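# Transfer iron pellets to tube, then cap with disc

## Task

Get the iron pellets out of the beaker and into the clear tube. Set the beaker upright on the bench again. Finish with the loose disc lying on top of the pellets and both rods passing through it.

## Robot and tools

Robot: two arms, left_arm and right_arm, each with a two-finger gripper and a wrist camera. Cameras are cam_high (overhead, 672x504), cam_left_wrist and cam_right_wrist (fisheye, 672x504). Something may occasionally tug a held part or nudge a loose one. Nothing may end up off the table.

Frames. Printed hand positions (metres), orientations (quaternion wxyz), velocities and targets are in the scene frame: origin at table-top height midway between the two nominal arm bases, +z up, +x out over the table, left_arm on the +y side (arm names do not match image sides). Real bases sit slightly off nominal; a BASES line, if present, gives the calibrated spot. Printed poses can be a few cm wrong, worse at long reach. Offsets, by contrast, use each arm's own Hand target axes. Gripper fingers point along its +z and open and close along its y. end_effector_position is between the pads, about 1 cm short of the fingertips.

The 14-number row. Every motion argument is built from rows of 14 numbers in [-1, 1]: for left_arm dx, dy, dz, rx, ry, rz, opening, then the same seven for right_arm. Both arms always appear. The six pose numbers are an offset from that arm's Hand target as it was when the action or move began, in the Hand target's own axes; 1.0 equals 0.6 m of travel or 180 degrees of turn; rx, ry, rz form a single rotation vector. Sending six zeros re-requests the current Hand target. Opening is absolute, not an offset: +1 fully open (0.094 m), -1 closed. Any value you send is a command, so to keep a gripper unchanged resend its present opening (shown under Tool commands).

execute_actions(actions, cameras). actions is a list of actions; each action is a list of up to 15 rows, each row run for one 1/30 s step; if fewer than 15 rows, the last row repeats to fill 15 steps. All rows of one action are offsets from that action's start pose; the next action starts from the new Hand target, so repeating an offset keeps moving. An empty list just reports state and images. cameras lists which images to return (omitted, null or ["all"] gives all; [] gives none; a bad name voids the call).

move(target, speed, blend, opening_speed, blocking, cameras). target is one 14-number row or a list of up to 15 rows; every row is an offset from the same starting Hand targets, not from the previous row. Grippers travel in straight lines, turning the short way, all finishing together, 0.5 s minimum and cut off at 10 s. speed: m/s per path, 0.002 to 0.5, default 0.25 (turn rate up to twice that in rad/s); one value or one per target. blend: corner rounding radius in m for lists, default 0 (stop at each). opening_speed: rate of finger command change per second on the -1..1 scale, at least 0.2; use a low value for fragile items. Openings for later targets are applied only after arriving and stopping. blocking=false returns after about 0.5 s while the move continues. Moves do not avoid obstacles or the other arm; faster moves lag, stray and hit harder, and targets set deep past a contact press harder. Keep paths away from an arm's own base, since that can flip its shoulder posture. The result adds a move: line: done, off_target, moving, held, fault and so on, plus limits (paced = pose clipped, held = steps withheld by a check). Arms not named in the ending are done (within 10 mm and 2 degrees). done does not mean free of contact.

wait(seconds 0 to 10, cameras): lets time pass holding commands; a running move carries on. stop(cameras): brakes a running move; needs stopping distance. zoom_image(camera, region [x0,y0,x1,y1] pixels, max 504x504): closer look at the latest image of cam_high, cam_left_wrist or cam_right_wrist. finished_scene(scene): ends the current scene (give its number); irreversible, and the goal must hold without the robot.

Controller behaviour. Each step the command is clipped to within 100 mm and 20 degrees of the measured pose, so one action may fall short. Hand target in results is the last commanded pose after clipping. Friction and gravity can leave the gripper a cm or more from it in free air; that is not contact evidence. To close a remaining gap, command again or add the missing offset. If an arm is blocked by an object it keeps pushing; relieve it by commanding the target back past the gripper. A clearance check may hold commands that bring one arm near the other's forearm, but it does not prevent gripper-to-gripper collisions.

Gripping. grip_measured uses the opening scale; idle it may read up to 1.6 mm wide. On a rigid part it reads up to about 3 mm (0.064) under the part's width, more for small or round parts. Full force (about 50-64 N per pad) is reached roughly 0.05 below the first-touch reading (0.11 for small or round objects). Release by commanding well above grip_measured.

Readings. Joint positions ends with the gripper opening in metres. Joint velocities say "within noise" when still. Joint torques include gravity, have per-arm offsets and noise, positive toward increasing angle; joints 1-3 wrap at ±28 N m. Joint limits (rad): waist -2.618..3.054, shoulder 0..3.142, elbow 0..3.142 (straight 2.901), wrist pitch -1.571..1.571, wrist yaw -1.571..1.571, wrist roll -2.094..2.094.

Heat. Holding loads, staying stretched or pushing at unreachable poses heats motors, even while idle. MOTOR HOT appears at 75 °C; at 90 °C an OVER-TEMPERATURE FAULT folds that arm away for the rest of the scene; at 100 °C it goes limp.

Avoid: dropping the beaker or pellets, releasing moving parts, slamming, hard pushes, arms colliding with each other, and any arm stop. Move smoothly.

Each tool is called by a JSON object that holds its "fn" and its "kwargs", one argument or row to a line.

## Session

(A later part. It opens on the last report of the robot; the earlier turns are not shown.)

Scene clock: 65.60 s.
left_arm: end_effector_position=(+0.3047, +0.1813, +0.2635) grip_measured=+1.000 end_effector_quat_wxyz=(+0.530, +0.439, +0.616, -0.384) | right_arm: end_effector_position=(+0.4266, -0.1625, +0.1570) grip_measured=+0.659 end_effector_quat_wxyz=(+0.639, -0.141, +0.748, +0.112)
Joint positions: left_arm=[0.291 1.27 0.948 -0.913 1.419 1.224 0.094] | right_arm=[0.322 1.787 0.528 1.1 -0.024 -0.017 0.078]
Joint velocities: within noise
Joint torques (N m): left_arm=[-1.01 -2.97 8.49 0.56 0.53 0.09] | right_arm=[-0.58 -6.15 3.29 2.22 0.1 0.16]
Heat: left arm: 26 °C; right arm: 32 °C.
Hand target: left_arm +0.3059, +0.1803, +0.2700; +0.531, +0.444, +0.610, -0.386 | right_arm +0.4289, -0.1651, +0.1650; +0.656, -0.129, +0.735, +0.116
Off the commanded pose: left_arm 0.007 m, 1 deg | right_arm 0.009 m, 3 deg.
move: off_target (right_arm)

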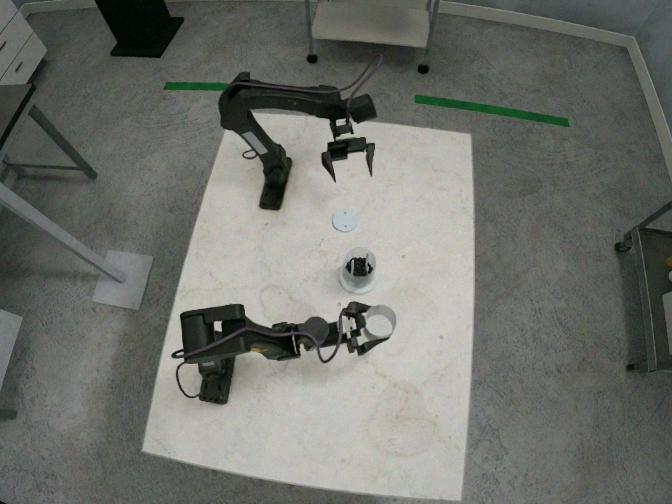

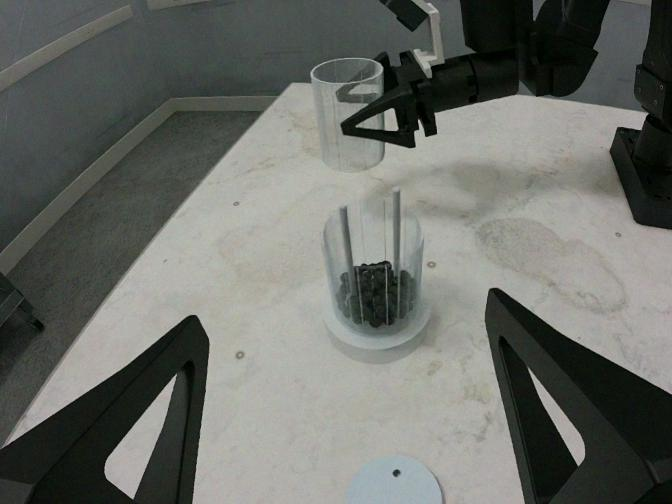

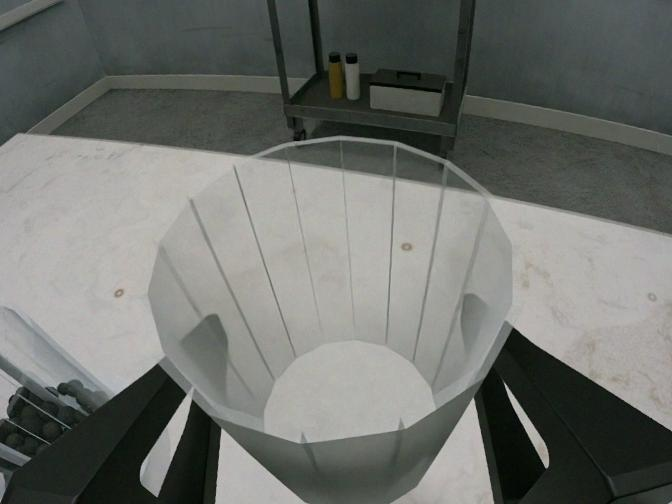

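{"fn": "move", "kwargs": {
  "target": [0, 0, 0, 0, 0, 0, 1, 0.1391, 0, 0.0158, 0, 0.01, 0, 0.45],
  "speed": 0.1,
  "cameras": ["cam_left_wrist"]
}}

Scene clock: 67.73 s.
left_arm: end_effector_position=(+0.3047, +0.1813, +0.2635) grip_measured=+1.000 end_effector_quat_wxyz=(+0.530, +0.439, +0.616, -0.384) | right_arm: end_effector_position=(+0.4221, -0.1653, +0.0739) grip_measured=+0.659 end_effector_quat_wxyz=(+0.634, -0.140, +0.753, +0.110)
Joint positions: left_arm=[0.291 1.27 0.948 -0.913 1.419 1.224 0.094] | right_arm=[0.321 2.195 0.504 1.517 -0.021 -0.016 0.078]
Joint velocities: within noise
Joint torques (N m): left_arm=[-0.95 -2.88 8.64 0.56 0.59 0.04] | right_arm=[-0.59 -8.1 3.3 1.79 0.04 0.14]
Heat: left arm: 26 °C; right arm: 32 °C.
Hand target: left_arm +0.3059, +0.1803, +0.2700; +0.531, +0.444, +0.610, -0.386 | right_arm +0.4289, -0.1650, +0.0810; +0.644, -0.131, +0.745, +0.114
Off the commanded pose: left_arm 0.007 m, 1 deg | right_arm 0.010 m, 2 deg.
move: done
Images, in order (width x height): cam_left_wrist 672x504.

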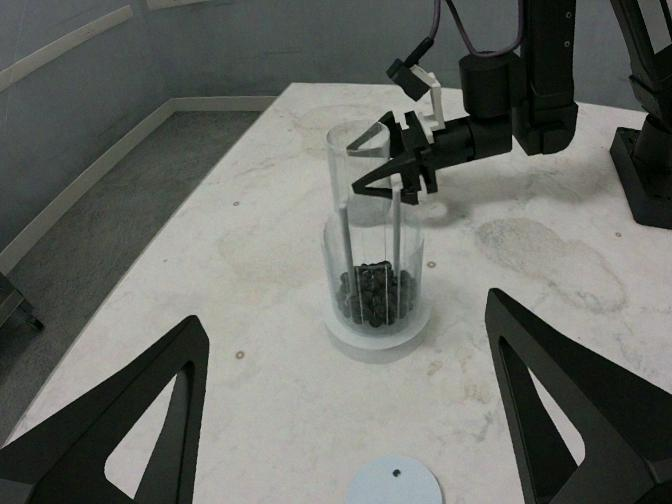

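{"fn": "move", "kwargs": {
  "target": [0, 0, 0, 0, 0, 0, 1, 0.0182, 0, 0.0025, 0, 0.0072, 0, 0.45],
  "speed": 0.04,
  "cameras": ["cam_left_wrist"]
}}

Scene clock: 69.17 s.
left_arm: end_effector_position=(+0.3047, +0.1813, +0.2635) grip_measured=+1.000 end_effector_quat_wxyz=(+0.530, +0.439, +0.616, -0.384) | right_arm: end_effector_position=(+0.4228, -0.1651, +0.0681) grip_measured=+0.659 end_effector_quat_wxyz=(+0.629, -0.140, +0.756, +0.109)
Joint positions: left_arm=[0.291 1.27 0.948 -0.913 1.419 1.224 0.094] | right_arm=[0.321 2.214 0.511 1.517 -0.021 -0.016 0.078]
Joint velocities: left_arm=[within noise] | right_arm=[0.002 0.007 -0.012 -0.183 -0.022 -0.007 0]
Joint torques (N m): left_arm=[-0.91 -2.91 8.49 0.58 0.57 0.13] | right_arm=[-0.51 -7.27 3.25 1.8 0.08 0.17]
Heat: left arm: 26 °C; right arm: 32 °C.
Hand target: left_arm +0.3059, +0.1803, +0.2700; +0.531, +0.444, +0.610, -0.386 | right_arm +0.4288, -0.1650, +0.0700; +0.636, -0.132, +0.752, +0.112
Off the commanded pose: left_arm 0.007 m, 1 deg | right_arm 0.006 m, 1 deg.
move: done
Images, in order (width x height): cam_left_wrist 672x504.

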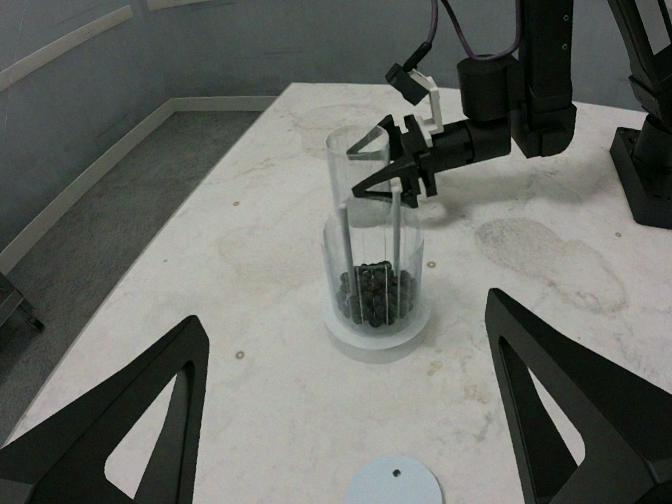

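{"fn": "execute_actions", "kwargs": {
  "actions": [],
  "cameras": ["cam_left_wrist", "cam_right_wrist"]
}}

{"fn": "zoom_image", "kwargs": {
  "camera": "cam_left_wrist",
  "region": [290, 60, 450, 240]
}}

Scene clock: 69.50 s.
left_arm: end_effector_position=(+0.3047, +0.1813, +0.2635) grip_measured=+1.000 end_effector_quat_wxyz=(+0.530, +0.439, +0.616, -0.384) | right_arm: end_effector_position=(+0.4228, -0.1651, +0.0681) grip_measured=+0.659 end_effector_quat_wxyz=(+0.629, -0.140, +0.756, +0.109)
Joint positions: left_arm=[0.291 1.27 0.948 -0.913 1.419 1.224 0.094] | right_arm=[0.321 2.214 0.511 1.517 -0.021 -0.016 0.078]
Joint velocities: within noise
Joint torques (N m): left_arm=[-1.14 -2.92 8.54 0.57 0.58 0.06] | right_arm=[-0.61 -7.21 3.33 1.79 0.06 0.15]
Heat: left arm: 26 °C; right arm: 31 °C.
Hand target: left_arm +0.3059, +0.1803, +0.2700; +0.531, +0.444, +0.610, -0.386 | right_arm +0.4288, -0.1650, +0.0700; +0.636, -0.132, +0.752, +0.112
Tool commands: left_gripper/opening=+1.0 right_gripper/opening=+0.45
Off the commanded pose: left_arm 0.007 m, 1 deg | right_arm 0.006 m, 1 deg.
Images, in order (width x height): cam_left_wrist 672x504, cam_right_wrist 672x504.

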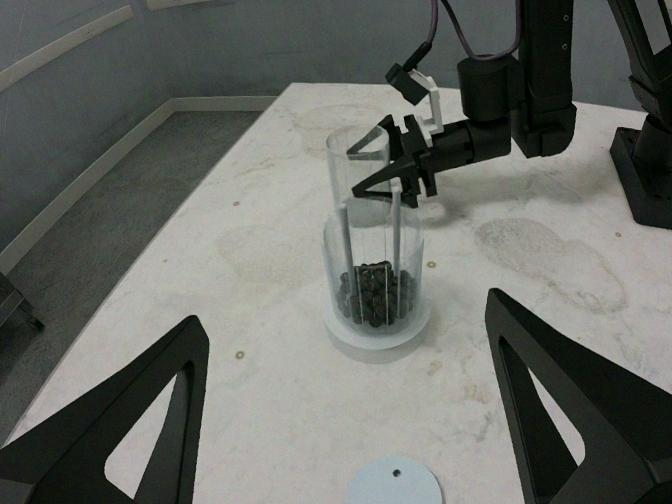

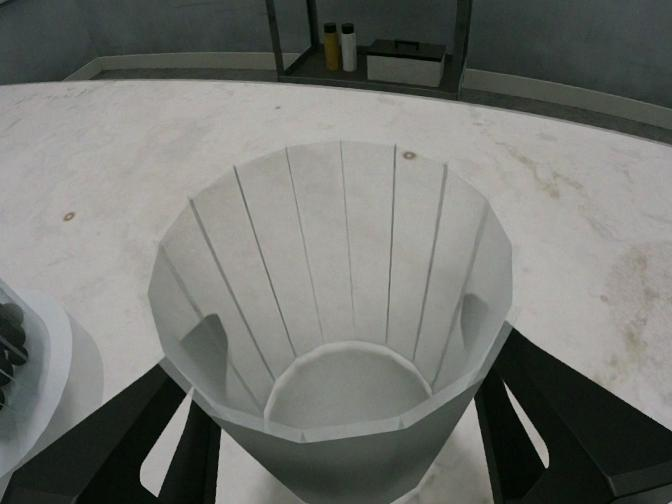

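Scaled by 2.800 from the camera's 672x504 image, which has a finer 960x720 frame.

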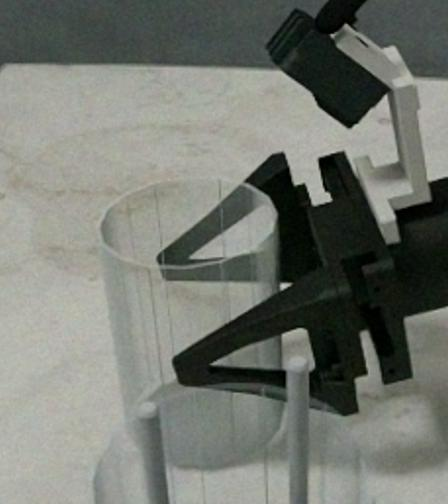

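{"fn": "move", "kwargs": {
  "target": [0, 0, 0, 0, 0, 0, 1, 0.01, 0, 0.0014, 0, 0.0, 0, 0.45],
  "speed": 0.04,
  "cameras": ["cam_left_wrist", "cam_right_wrist"]
}}

{"fn": "zoom_image", "kwargs": {
  "camera": "cam_left_wrist",
  "region": [290, 60, 450, 240]
}}

Scene clock: 70.90 s.
left_arm: end_effector_position=(+0.3047, +0.1813, +0.2635) grip_measured=+1.000 end_effector_quat_wxyz=(+0.530, +0.439, +0.616, -0.384) | right_arm: end_effector_position=(+0.4239, -0.1647, +0.0630) grip_measured=+0.659 end_effector_quat_wxyz=(+0.628, -0.140, +0.757, +0.109)
Joint positions: left_arm=[0.291 1.27 0.948 -0.913 1.419 1.224 0.094] | right_arm=[0.321 2.238 0.52 1.53 -0.021 -0.016 0.078]
Joint velocities: within noise
Joint torques (N m): left_arm=[-0.69 -3.03 8.44 0.61 0.59 0.08] | right_arm=[-0.53 -6.83 2.76 1.88 0.06 0.17]
Heat: left arm: 26 °C; right arm: 31 °C.
Hand target: left_arm +0.3059, +0.1803, +0.2700; +0.531, +0.444, +0.610, -0.386 | right_arm +0.4287, -0.1651, +0.0639; +0.636, -0.132, +0.752, +0.112
Off the commanded pose: left_arm 0.007 m, 1 deg | right_arm 0.005 m, 1 deg.
joint sent to its limit (right arm) — joint 4 (wrist pitch), upper limit. The joint targets are off in position, not in orientation.
move: done
Images, in order (width x height): cam_left_wrist 672x504, cam_right_wrist 672x504.

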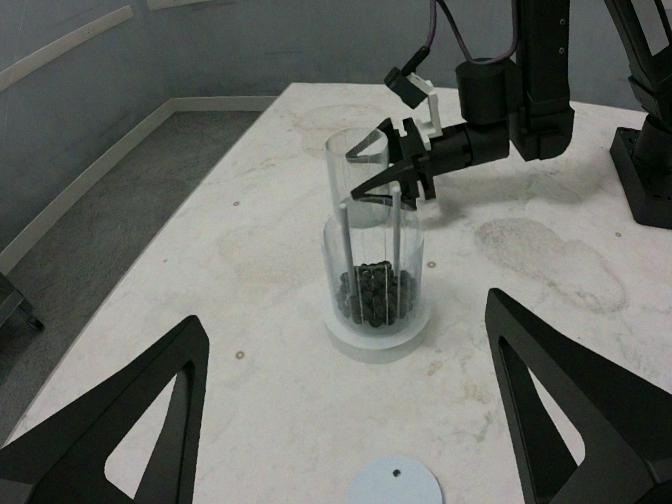

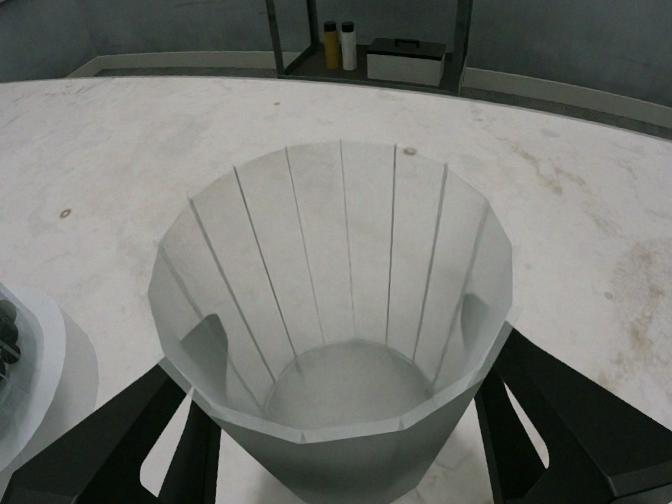

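Scaled by 2.800 from the camera's 672x504 image, which has a finer 960x720 frame.

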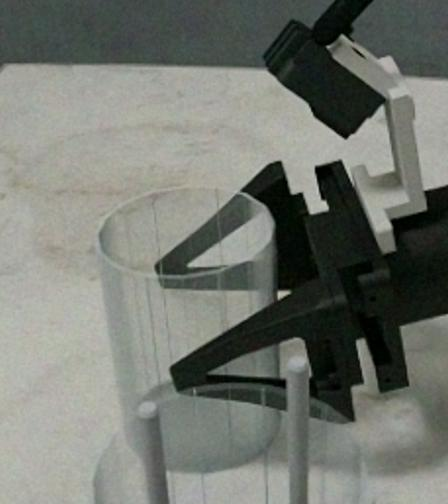

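{"fn": "move", "kwargs": {
  "target": [0, 0, 0, 0, 0, 0, 1, 0.0083, 0, 0.0012, 0, 0.0056, 0, 0.45],
  "speed": 0.04,
  "cameras": ["cam_right_wrist"]
}}

Scene clock: 72.17 s.
left_arm: end_effector_position=(+0.3047, +0.1813, +0.2635) grip_measured=+1.000 end_effector_quat_wxyz=(+0.530, +0.439, +0.616, -0.384) | right_arm: end_effector_position=(+0.4250, -0.1643, +0.0633) grip_measured=+0.659 end_effector_quat_wxyz=(+0.629, -0.140, +0.756, +0.109)
Joint positions: left_arm=[0.291 1.27 0.948 -0.913 1.419 1.224 0.094] | right_arm=[0.321 2.241 0.525 1.531 -0.021 -0.016 0.078]
Joint velocities: within noise
Joint torques (N m): left_arm=[-0.9 -2.78 8.34 0.6 0.5 0.08] | right_arm=[-0.54 -6.64 2.65 1.79 0.06 0.15]
Heat: left arm: 26 °C; right arm: 31 °C.
Hand target: left_arm +0.3059, +0.1803, +0.2700; +0.531, +0.444, +0.610, -0.386 | right_arm +0.4286, -0.1651, +0.0589; +0.629, -0.133, +0.758, +0.111
Off the commanded pose: left_arm 0.007 m, 1 deg | right_arm 0.006 m, 1 deg.
move: done
Images, in order (width x height): cam_right_wrist 672x504.

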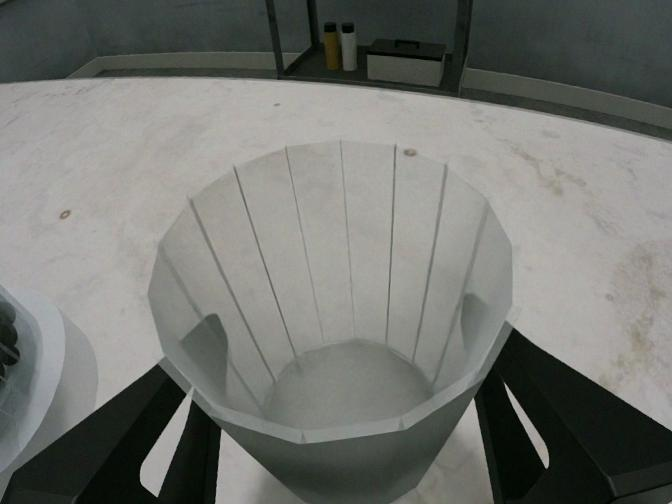

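{"fn": "move", "kwargs": {
  "target": [
    [0, 0, 0, 0, 0, 0, 1, 0, 0, 0, 0, 0, 0, 1],
    [0, 0, 0, 0, 0, 0, 1, -0.065, 0, -0.163, 0, 0.0778, 0, 1],
    [0.2027, -0.0285, 0.0197, -0.3136, 0.2554, -0.2116, 1, -0.3308, 0.063, -0.262, -0.2853, -0.0135, -0.0471, 1]
  ],
  "speed": [0.1, 0.1, 0.18],
  "opening_speed": 0.5
}}

Scene clock: 84.03 s.
left_arm: end_effector_position=(+0.2855, +0.1794, +0.1400) grip_measured=+1.000 end_effector_quat_wxyz=(+0.254, +0.059, +0.965, -0.018) | right_arm: end_effector_position=(+0.3025, -0.1676, +0.2728) grip_measured=+0.998 end_effector_quat_wxyz=(+0.528, -0.437, +0.619, +0.385)
Joint positions: left_arm=[-0.543 1.106 0.858 -0.847 -0.205 -0.387 0.094] | right_arm=[-0.089 1.284 0.758 -0.017 -1.282 -0.508 0.094]
Joint velocities: within noise
Joint torques (N m): left_arm=[-0.69 -2.04 8.99 0.99 -0.24 -0.17] | right_arm=[-0.57 -3.67 8.06 0.9 -0.49 -0.13]
Heat: left arm: 27 °C; right arm: 30 °C.
Hand target: left_arm +0.2880, +0.1800, +0.1479; +0.258, +0.051, +0.965, -0.014 | right_arm +0.3047, -0.1702, +0.2829; +0.531, -0.444, +0.610, +0.386
Off the commanded pose: left_arm 0.008 m, 1 deg | right_arm 0.011 m, 1 deg.
move: off_target (right_arm)

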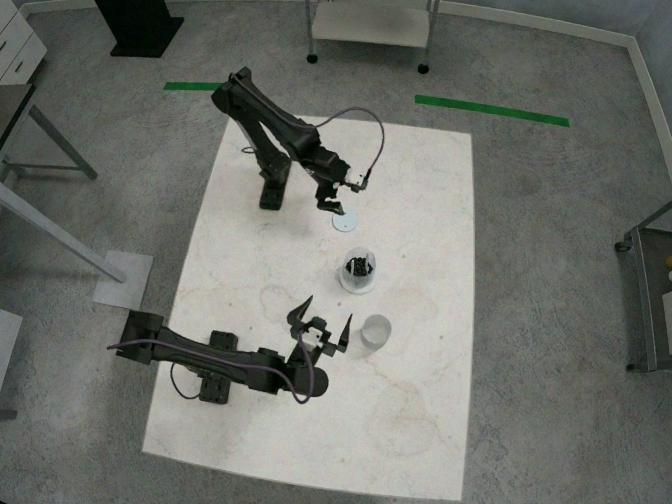

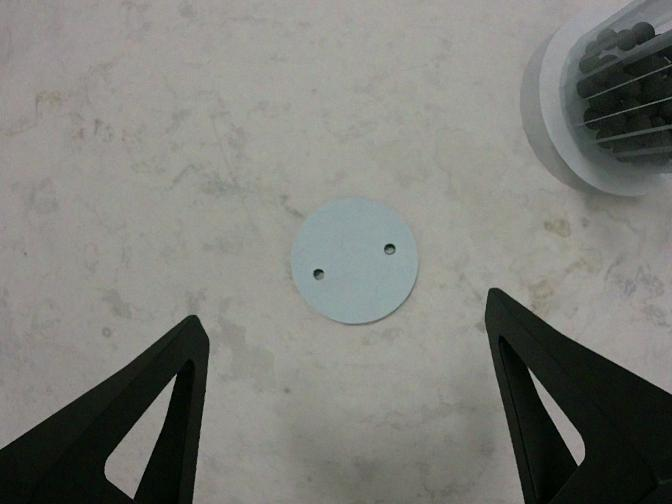

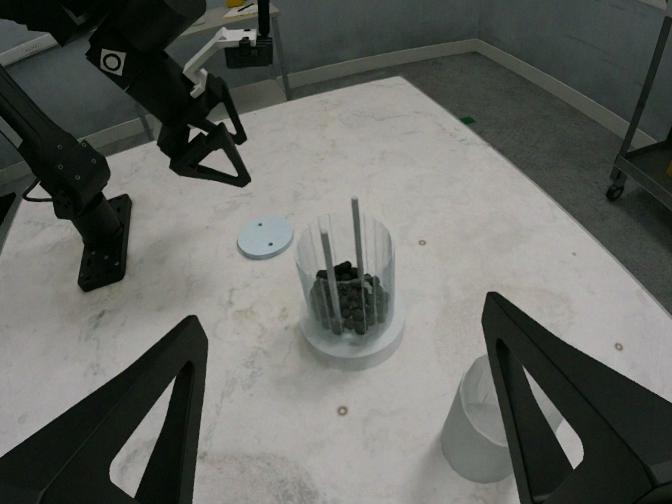

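{"fn": "zoom_image", "kwargs": {
  "camera": "cam_left_wrist",
  "region": [280, 180, 430, 330]
}}

{"fn": "zoom_image", "kwargs": {
  "camera": "cam_right_wrist",
  "region": [220, 160, 430, 370]
}}

{"fn": "zoom_image", "kwargs": {
  "camera": "cam_right_wrist",
  "region": [400, 320, 600, 504]
}}

Scaled by 3.360 from the camera's 672x504 image, which has a finer 960x720 frame.

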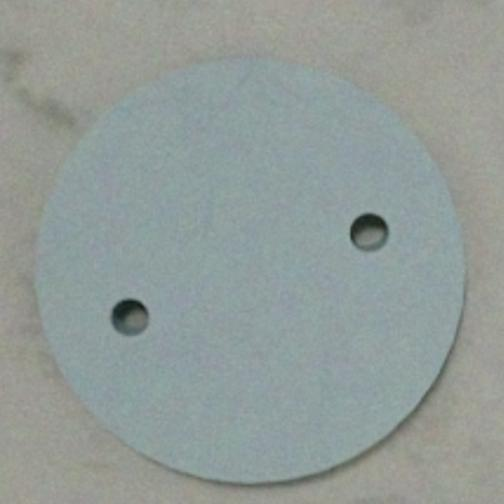

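Scaled by 2.400 from the camera's 672x504 image, which has a finer 960x720 frame.

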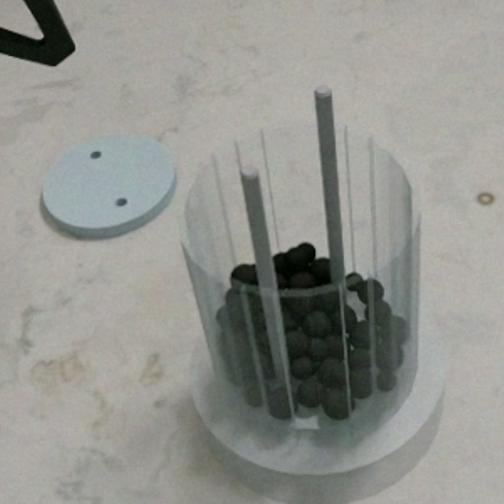

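Scaled by 2.520 from the camera's 672x504 image, which has a finer 960x720 frame.

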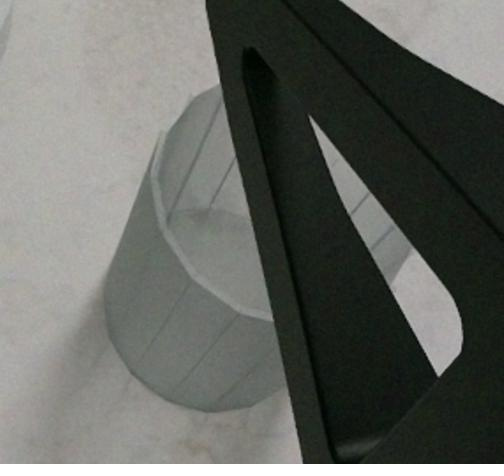

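{"fn": "move", "kwargs": {
  "target": [0.07, -0.0043, 0.1288, 0, 0, 0, 1, 0, 0, 0, 0, 0, 0, 1],
  "speed": 0.1,
  "cameras": ["cam_left_wrist", "cam_right_wrist"]
}}

{"fn": "zoom_image", "kwargs": {
  "camera": "cam_left_wrist",
  "region": [230, 180, 490, 440]
}}

Scene clock: 87.80 s.
left_arm: end_effector_position=(+0.2851, +0.1803, +0.0589) grip_measured=+1.000 end_effector_quat_wxyz=(+0.246, +0.057, +0.968, -0.013) | right_arm: end_effector_position=(+0.3023, -0.1676, +0.2727) grip_measured=+0.998 end_effector_quat_wxyz=(+0.527, -0.437, +0.619, +0.385)
Joint positions: left_arm=[-0.543 1.19 0.585 -0.51 -0.208 -0.395 0.094] | right_arm=[-0.089 1.284 0.76 -0.023 -1.282 -0.513 0.094]
Joint velocities: within noise
Joint torques (N m): left_arm=[-0.94 -2.24 5.83 1.48 -0.24 -0.13] | right_arm=[-0.58 -3.56 8.24 0.93 -0.48 -0.11]
Heat: left arm: 27 °C; right arm: 30 °C.
Hand target: left_arm +0.2900, +0.1771, +0.0599; +0.258, +0.051, +0.965, -0.014 | right_arm +0.3047, -0.1702, +0.2829; +0.531, -0.444, +0.610, +0.386
Off the commanded pose: left_arm 0.006 m, 2 deg | right_arm 0.011 m, 1 deg.
move: off_target (right_arm)
Images, in order (width x height): cam_left_wrist 672x504, cam_right_wrist 672x504.

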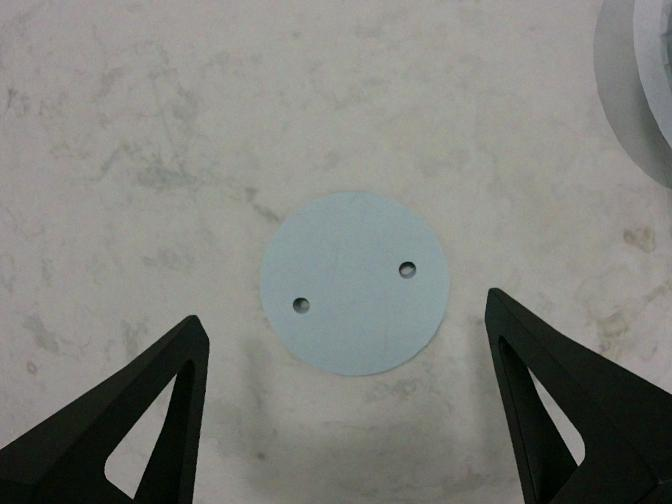

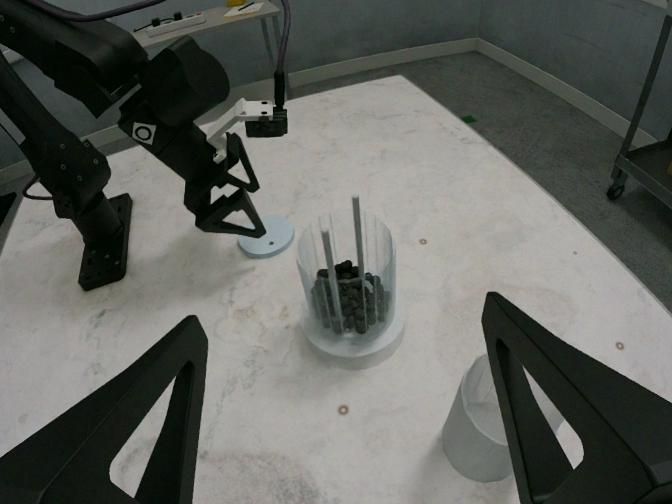

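Scaled by 1.938 from the camera's 672x504 image, which has a finer 960x720 frame.

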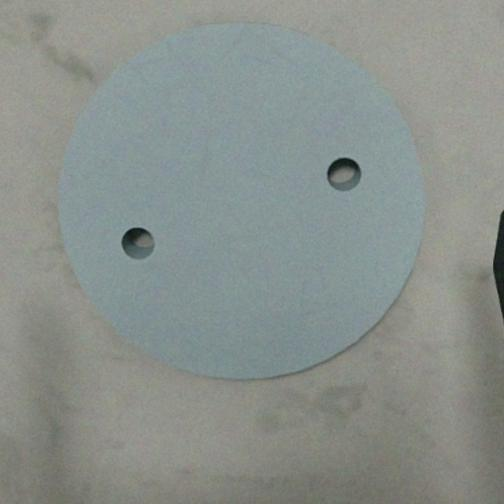

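{"fn": "move", "kwargs": {
  "target": [0.0175, -0.004, 0.0495, 0, 0, 0, 1, 0, 0, 0, 0, 0, 0, 1],
  "speed": 0.06,
  "cameras": ["cam_left_wrist", "cam_right_wrist"]
}}

{"fn": "zoom_image", "kwargs": {
  "camera": "cam_left_wrist",
  "region": [190, 180, 510, 500]
}}

{"fn": "zoom_image", "kwargs": {
  "camera": "cam_right_wrist",
  "region": [180, 130, 340, 290]
}}

Scene clock: 90.47 s.
left_arm: end_effector_position=(+0.2910, +0.1769, +0.0283) grip_measured=+1.000 end_effector_quat_wxyz=(+0.247, +0.056, +0.967, -0.013) | right_arm: end_effector_position=(+0.3022, -0.1675, +0.2726) grip_measured=+0.998 end_effector_quat_wxyz=(+0.527, -0.437, +0.619, +0.385)
Joint positions: left_arm=[-0.543 1.293 0.512 -0.333 -0.21 -0.395 0.094] | right_arm=[-0.089 1.284 0.76 -0.024 -1.282 -0.514 0.094]
Joint velocities: within noise
Joint torques (N m): left_arm=[-0.64 -2.89 5.49 1.44 -0.27 -0.11] | right_arm=[-0.62 -3.4 8.2 0.95 -0.48 -0.13]
Heat: left arm: 26 °C; right arm: 29 °C.
Hand target: left_arm +0.2954, +0.1742, +0.0290; +0.258, +0.051, +0.965, -0.014 | right_arm +0.3047, -0.1702, +0.2829; +0.531, -0.444, +0.610, +0.386
Off the commanded pose: left_arm 0.005 m, 1 deg | right_arm 0.011 m, 1 deg.
move: off_target (right_arm)
Images, in order (width x height): cam_left_wrist 672x504, cam_right_wrist 672x504.

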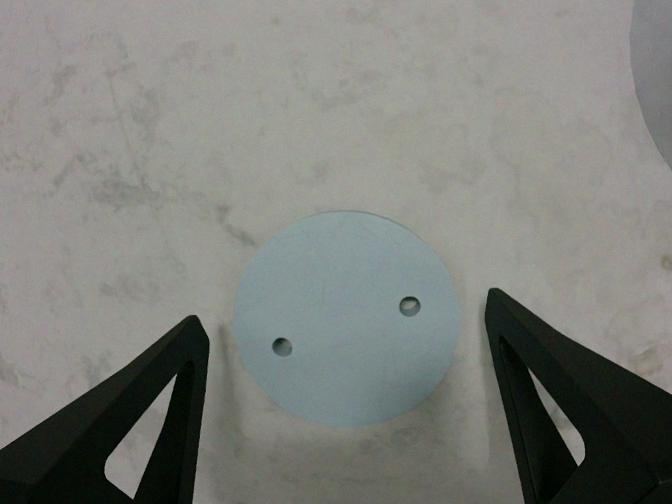

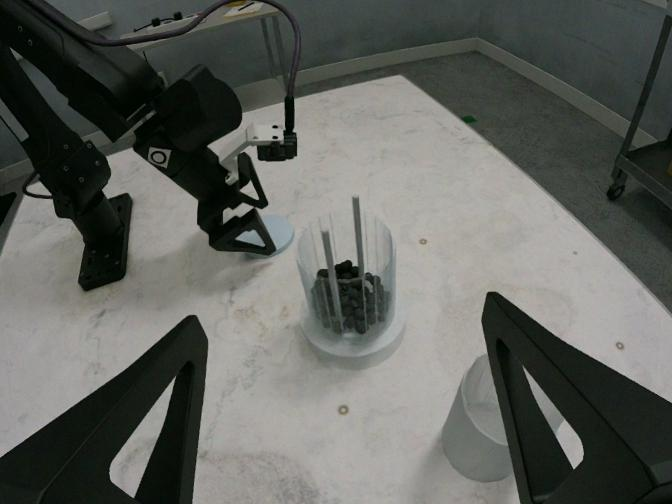

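Scaled by 1.575 from the camera's 672x504 image, which has a finer 960x720 frame.

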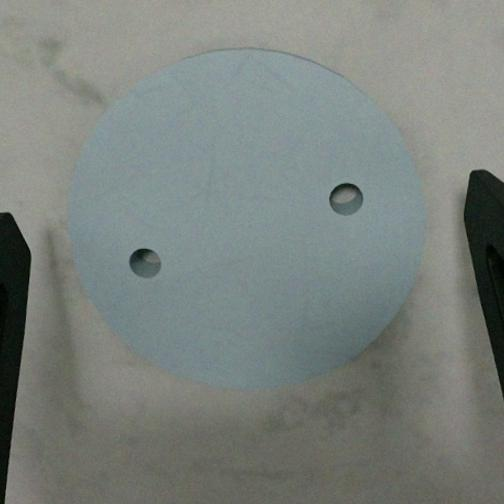

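Scaled by 3.150 from the camera's 672x504 image, which has a finer 960x720 frame.

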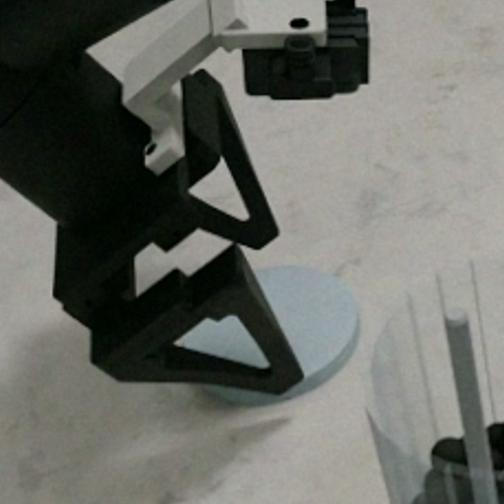

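{"fn": "move", "kwargs": {
  "target": [0.0072, 0, 0.0192, 0, 0, 0, 1, 0, 0, 0, 0, 0, 0, 1],
  "speed": 0.04,
  "cameras": ["cam_left_wrist", "cam_right_wrist"]
}}

{"fn": "zoom_image", "kwargs": {
  "camera": "cam_left_wrist",
  "region": [190, 180, 510, 500]
}}

{"fn": "zoom_image", "kwargs": {
  "camera": "cam_right_wrist",
  "region": [180, 130, 340, 290]
}}

Scene clock: 92.63 s.
left_arm: end_effector_position=(+0.2929, +0.1757, +0.0162) grip_measured=+1.000 end_effector_quat_wxyz=(+0.247, +0.056, +0.967, -0.013) | right_arm: end_effector_position=(+0.3022, -0.1675, +0.2726) grip_measured=+0.998 end_effector_quat_wxyz=(+0.527, -0.437, +0.619, +0.385)
Joint positions: left_arm=[-0.543 1.341 0.488 -0.261 -0.21 -0.395 0.094] | right_arm=[-0.089 1.284 0.76 -0.024 -1.282 -0.514 0.094]
Joint velocities: within noise
Joint torques (N m): left_arm=[-0.2 -2.89 5.23 1.49 -0.24 -0.03] | right_arm=[-0.62 -3.58 8.23 0.94 -0.49 -0.12]
Heat: left arm: 26 °C; right arm: 29 °C.
Hand target: left_arm +0.2974, +0.1739, +0.0168; +0.258, +0.051, +0.965, -0.014 | right_arm +0.3047, -0.1702, +0.2829; +0.531, -0.444, +0.610, +0.386
Off the commanded pose: left_arm 0.005 m, 1 deg | right_arm 0.011 m, 1 deg.
move: off_target (right_arm)
Images, in order (width x height): cam_left_wrist 672x504, cam_right_wrist 672x504.

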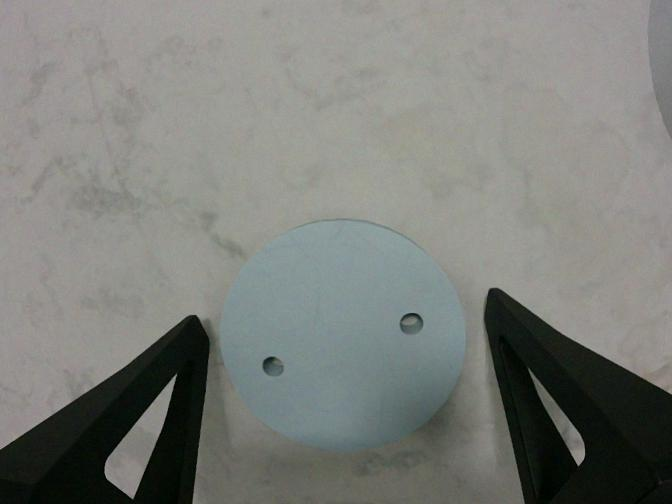

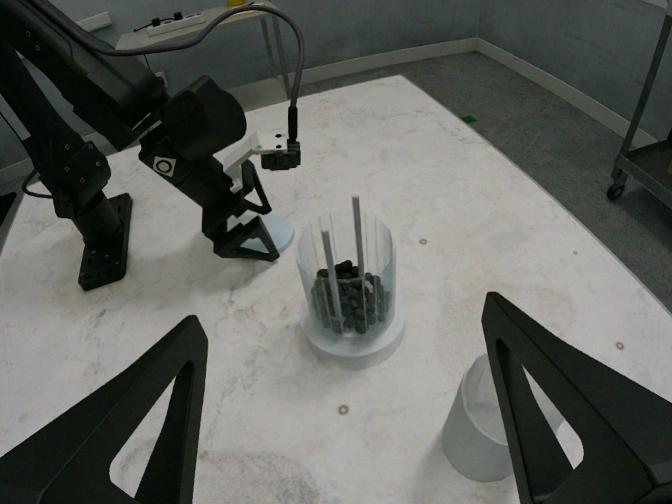

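Scaled by 1.575 from the camera's 672x504 image, which has a finer 960x720 frame.

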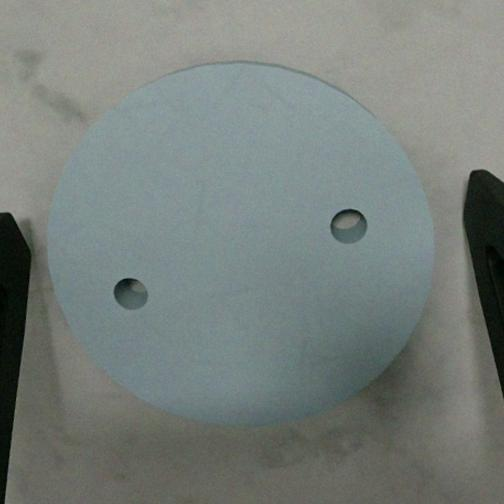

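Scaled by 3.150 from the camera's 672x504 image, which has a finer 960x720 frame.

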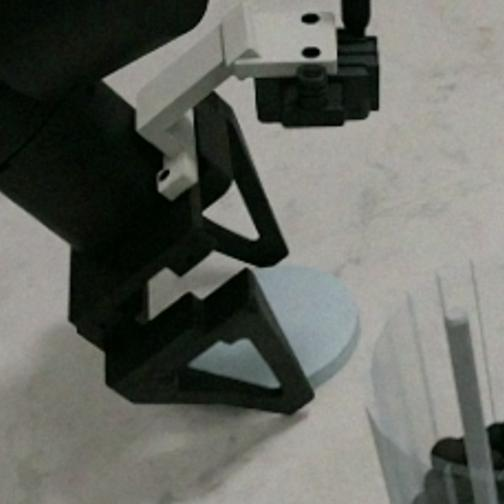

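{"fn": "move", "kwargs": {
  "target": [0, 0, 0, 0, 0, 0, 0.56, 0, 0, 0, 0, 0, 0, 1],
  "opening_speed": 0.3,
  "cameras": ["cam_left_wrist", "cam_right_wrist"]
}}

{"fn": "zoom_image", "kwargs": {
  "camera": "cam_left_wrist",
  "region": [190, 180, 510, 500]
}}

Scene clock: 95.40 s.
left_arm: end_effector_position=(+0.2931, +0.1756, +0.0163) grip_measured=+0.641 end_effector_quat_wxyz=(+0.248, +0.056, +0.967, -0.013) | right_arm: end_effector_position=(+0.3022, -0.1675, +0.2726) grip_measured=+0.998 end_effector_quat_wxyz=(+0.527, -0.437, +0.619, +0.385)
Joint positions: left_arm=[-0.543 1.341 0.488 -0.26 -0.21 -0.395 0.077] | right_arm=[-0.089 1.284 0.76 -0.024 -1.282 -0.514 0.094]
Joint velocities: within noise
Joint torques (N m): left_arm=[-0.02 -3.23 5.04 1.52 -0.23 -0.06] | right_arm=[-0.61 -3.54 8.17 0.95 -0.48 -0.11]
Heat: left arm: 26 °C; right arm: 29 °C.
Hand target: left_arm +0.2974, +0.1739, +0.0168; +0.258, +0.051, +0.965, -0.014 | right_arm +0.3047, -0.1702, +0.2829; +0.531, -0.444, +0.610, +0.386
Off the commanded pose: left_arm 0.005 m, 1 deg | right_arm 0.011 m, 1 deg.
move: off_target (right_arm)
Images, in order (width x height): cam_left_wrist 672x504, cam_right_wrist 672x504.

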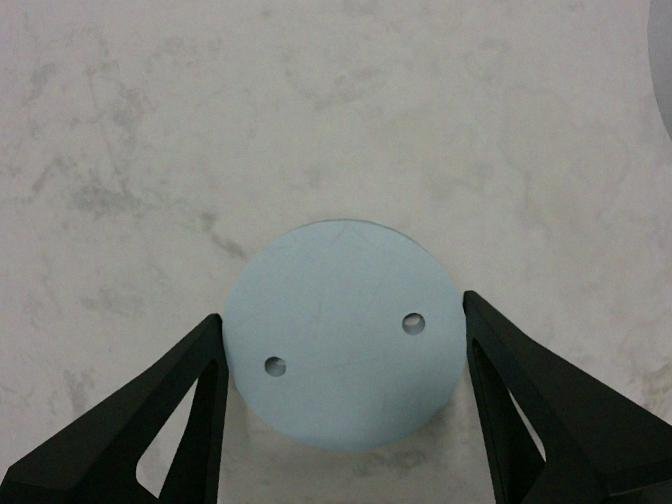

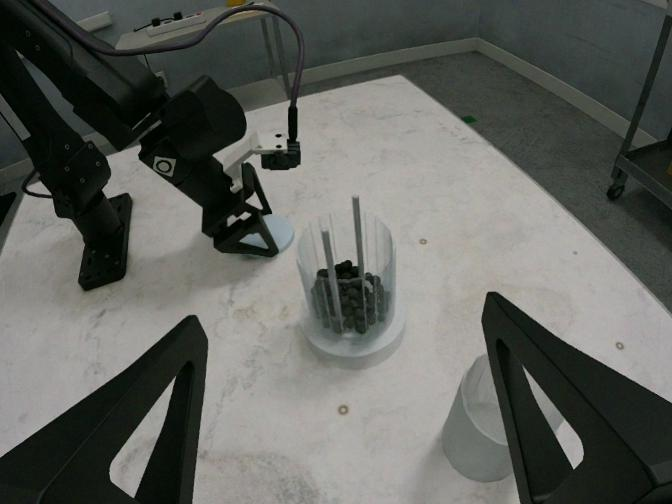

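Scaled by 1.575 from the camera's 672x504 image, which has a finer 960x720 frame.

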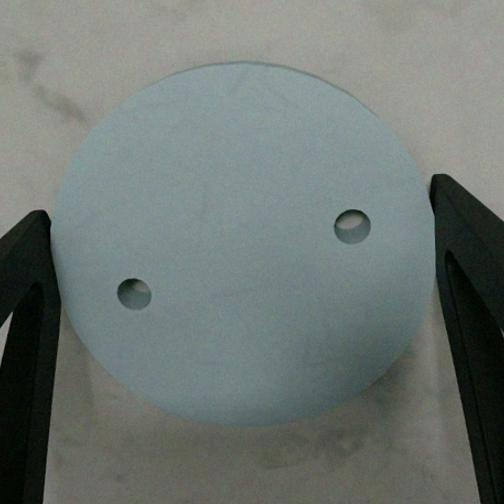

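{"fn": "move", "kwargs": {
  "target": [
    [-0.05, 0, -0.0866, 0, 0, 0, 0.56, 0, 0, 0, 0, 0, 0, 1],
    [-0.2255, -0.1797, -0.2552, 0.1664, 0.0061, 0.2952, 0.56, 0, 0, 0, 0, 0, 0, 1]
  ],
  "speed": [0.08, 0.12],
  "blend": [0.02, 0]
}}

{"fn": "zoom_image", "kwargs": {
  "camera": "cam_left_wrist",
  "region": [180, 20, 510, 350]
}}

{"fn": "zoom_image", "kwargs": {
  "camera": "cam_right_wrist",
  "region": [200, 60, 440, 300]
}}

Scene clock: 104.07 s.
left_arm: end_effector_position=(+0.3246, +0.0643, +0.2114) grip_measured=+0.641 end_effector_quat_wxyz=(+0.206, +0.531, +0.812, -0.128) | right_arm: end_effector_position=(+0.3022, -0.1675, +0.2726) grip_measured=+0.998 end_effector_quat_wxyz=(+0.527, -0.438, +0.618, +0.384)
Joint positions: left_arm=[-0.525 1.545 1.485 -1.094 0.267 0.56 0.077] | right_arm=[-0.089 1.284 0.76 -0.024 -1.282 -0.516 0.094]
Joint velocities: within noise
Joint torques (N m): left_arm=[0.47 -5.48 8.66 0.96 0.39 0.14] | right_arm=[-0.72 -3.55 8.28 0.95 -0.49 -0.11]
Heat: left arm: 27 °C; right arm: 29 °C.
Hand target: left_arm +0.3266, +0.0625, +0.2171; +0.207, +0.535, +0.808, -0.138 | right_arm +0.3047, -0.1702, +0.2829; +0.531, -0.444, +0.610, +0.386
Off the commanded pose: left_arm 0.006 m, 1 deg | right_arm 0.011 m, 1 deg.
move: off_target (right_arm)

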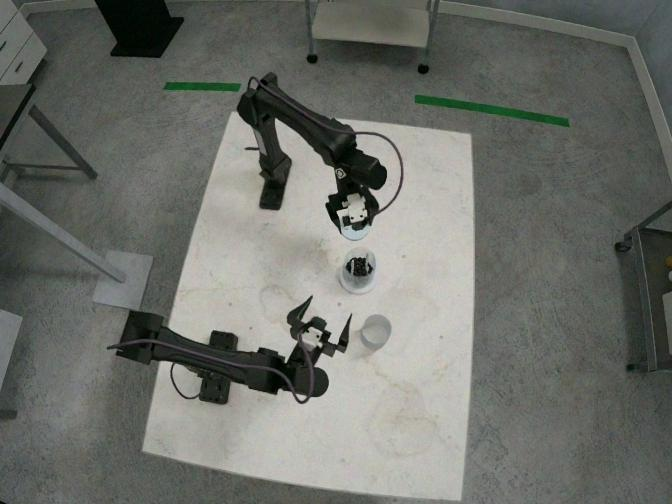

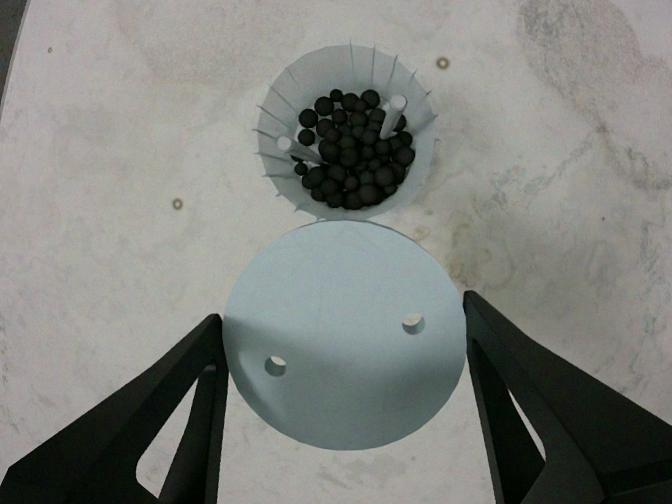

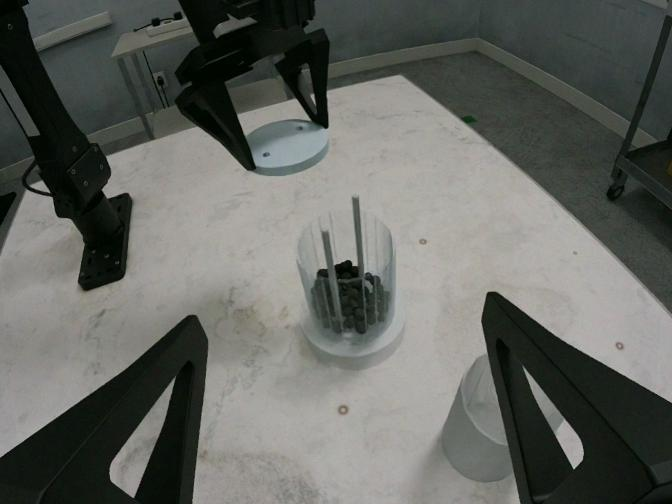

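Scaled by 1.527 from the camera's 672x504 image, which has a finer 960x720 frame.

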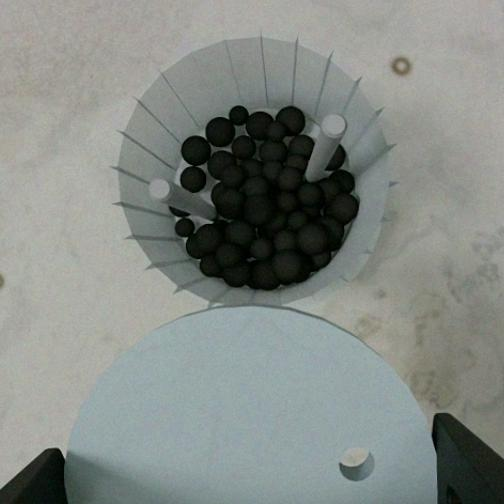

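Scaled by 2.100 from the camera's 672x504 image, which has a finer 960x720 frame.

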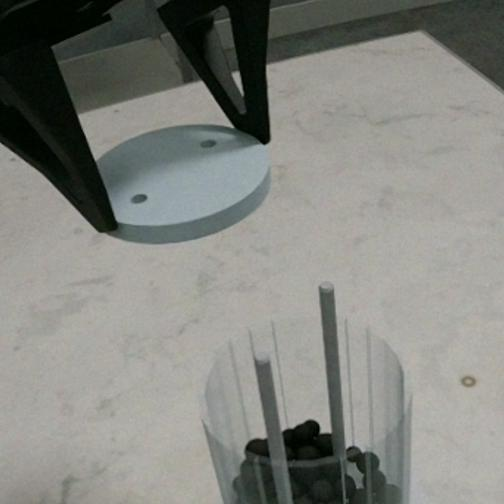

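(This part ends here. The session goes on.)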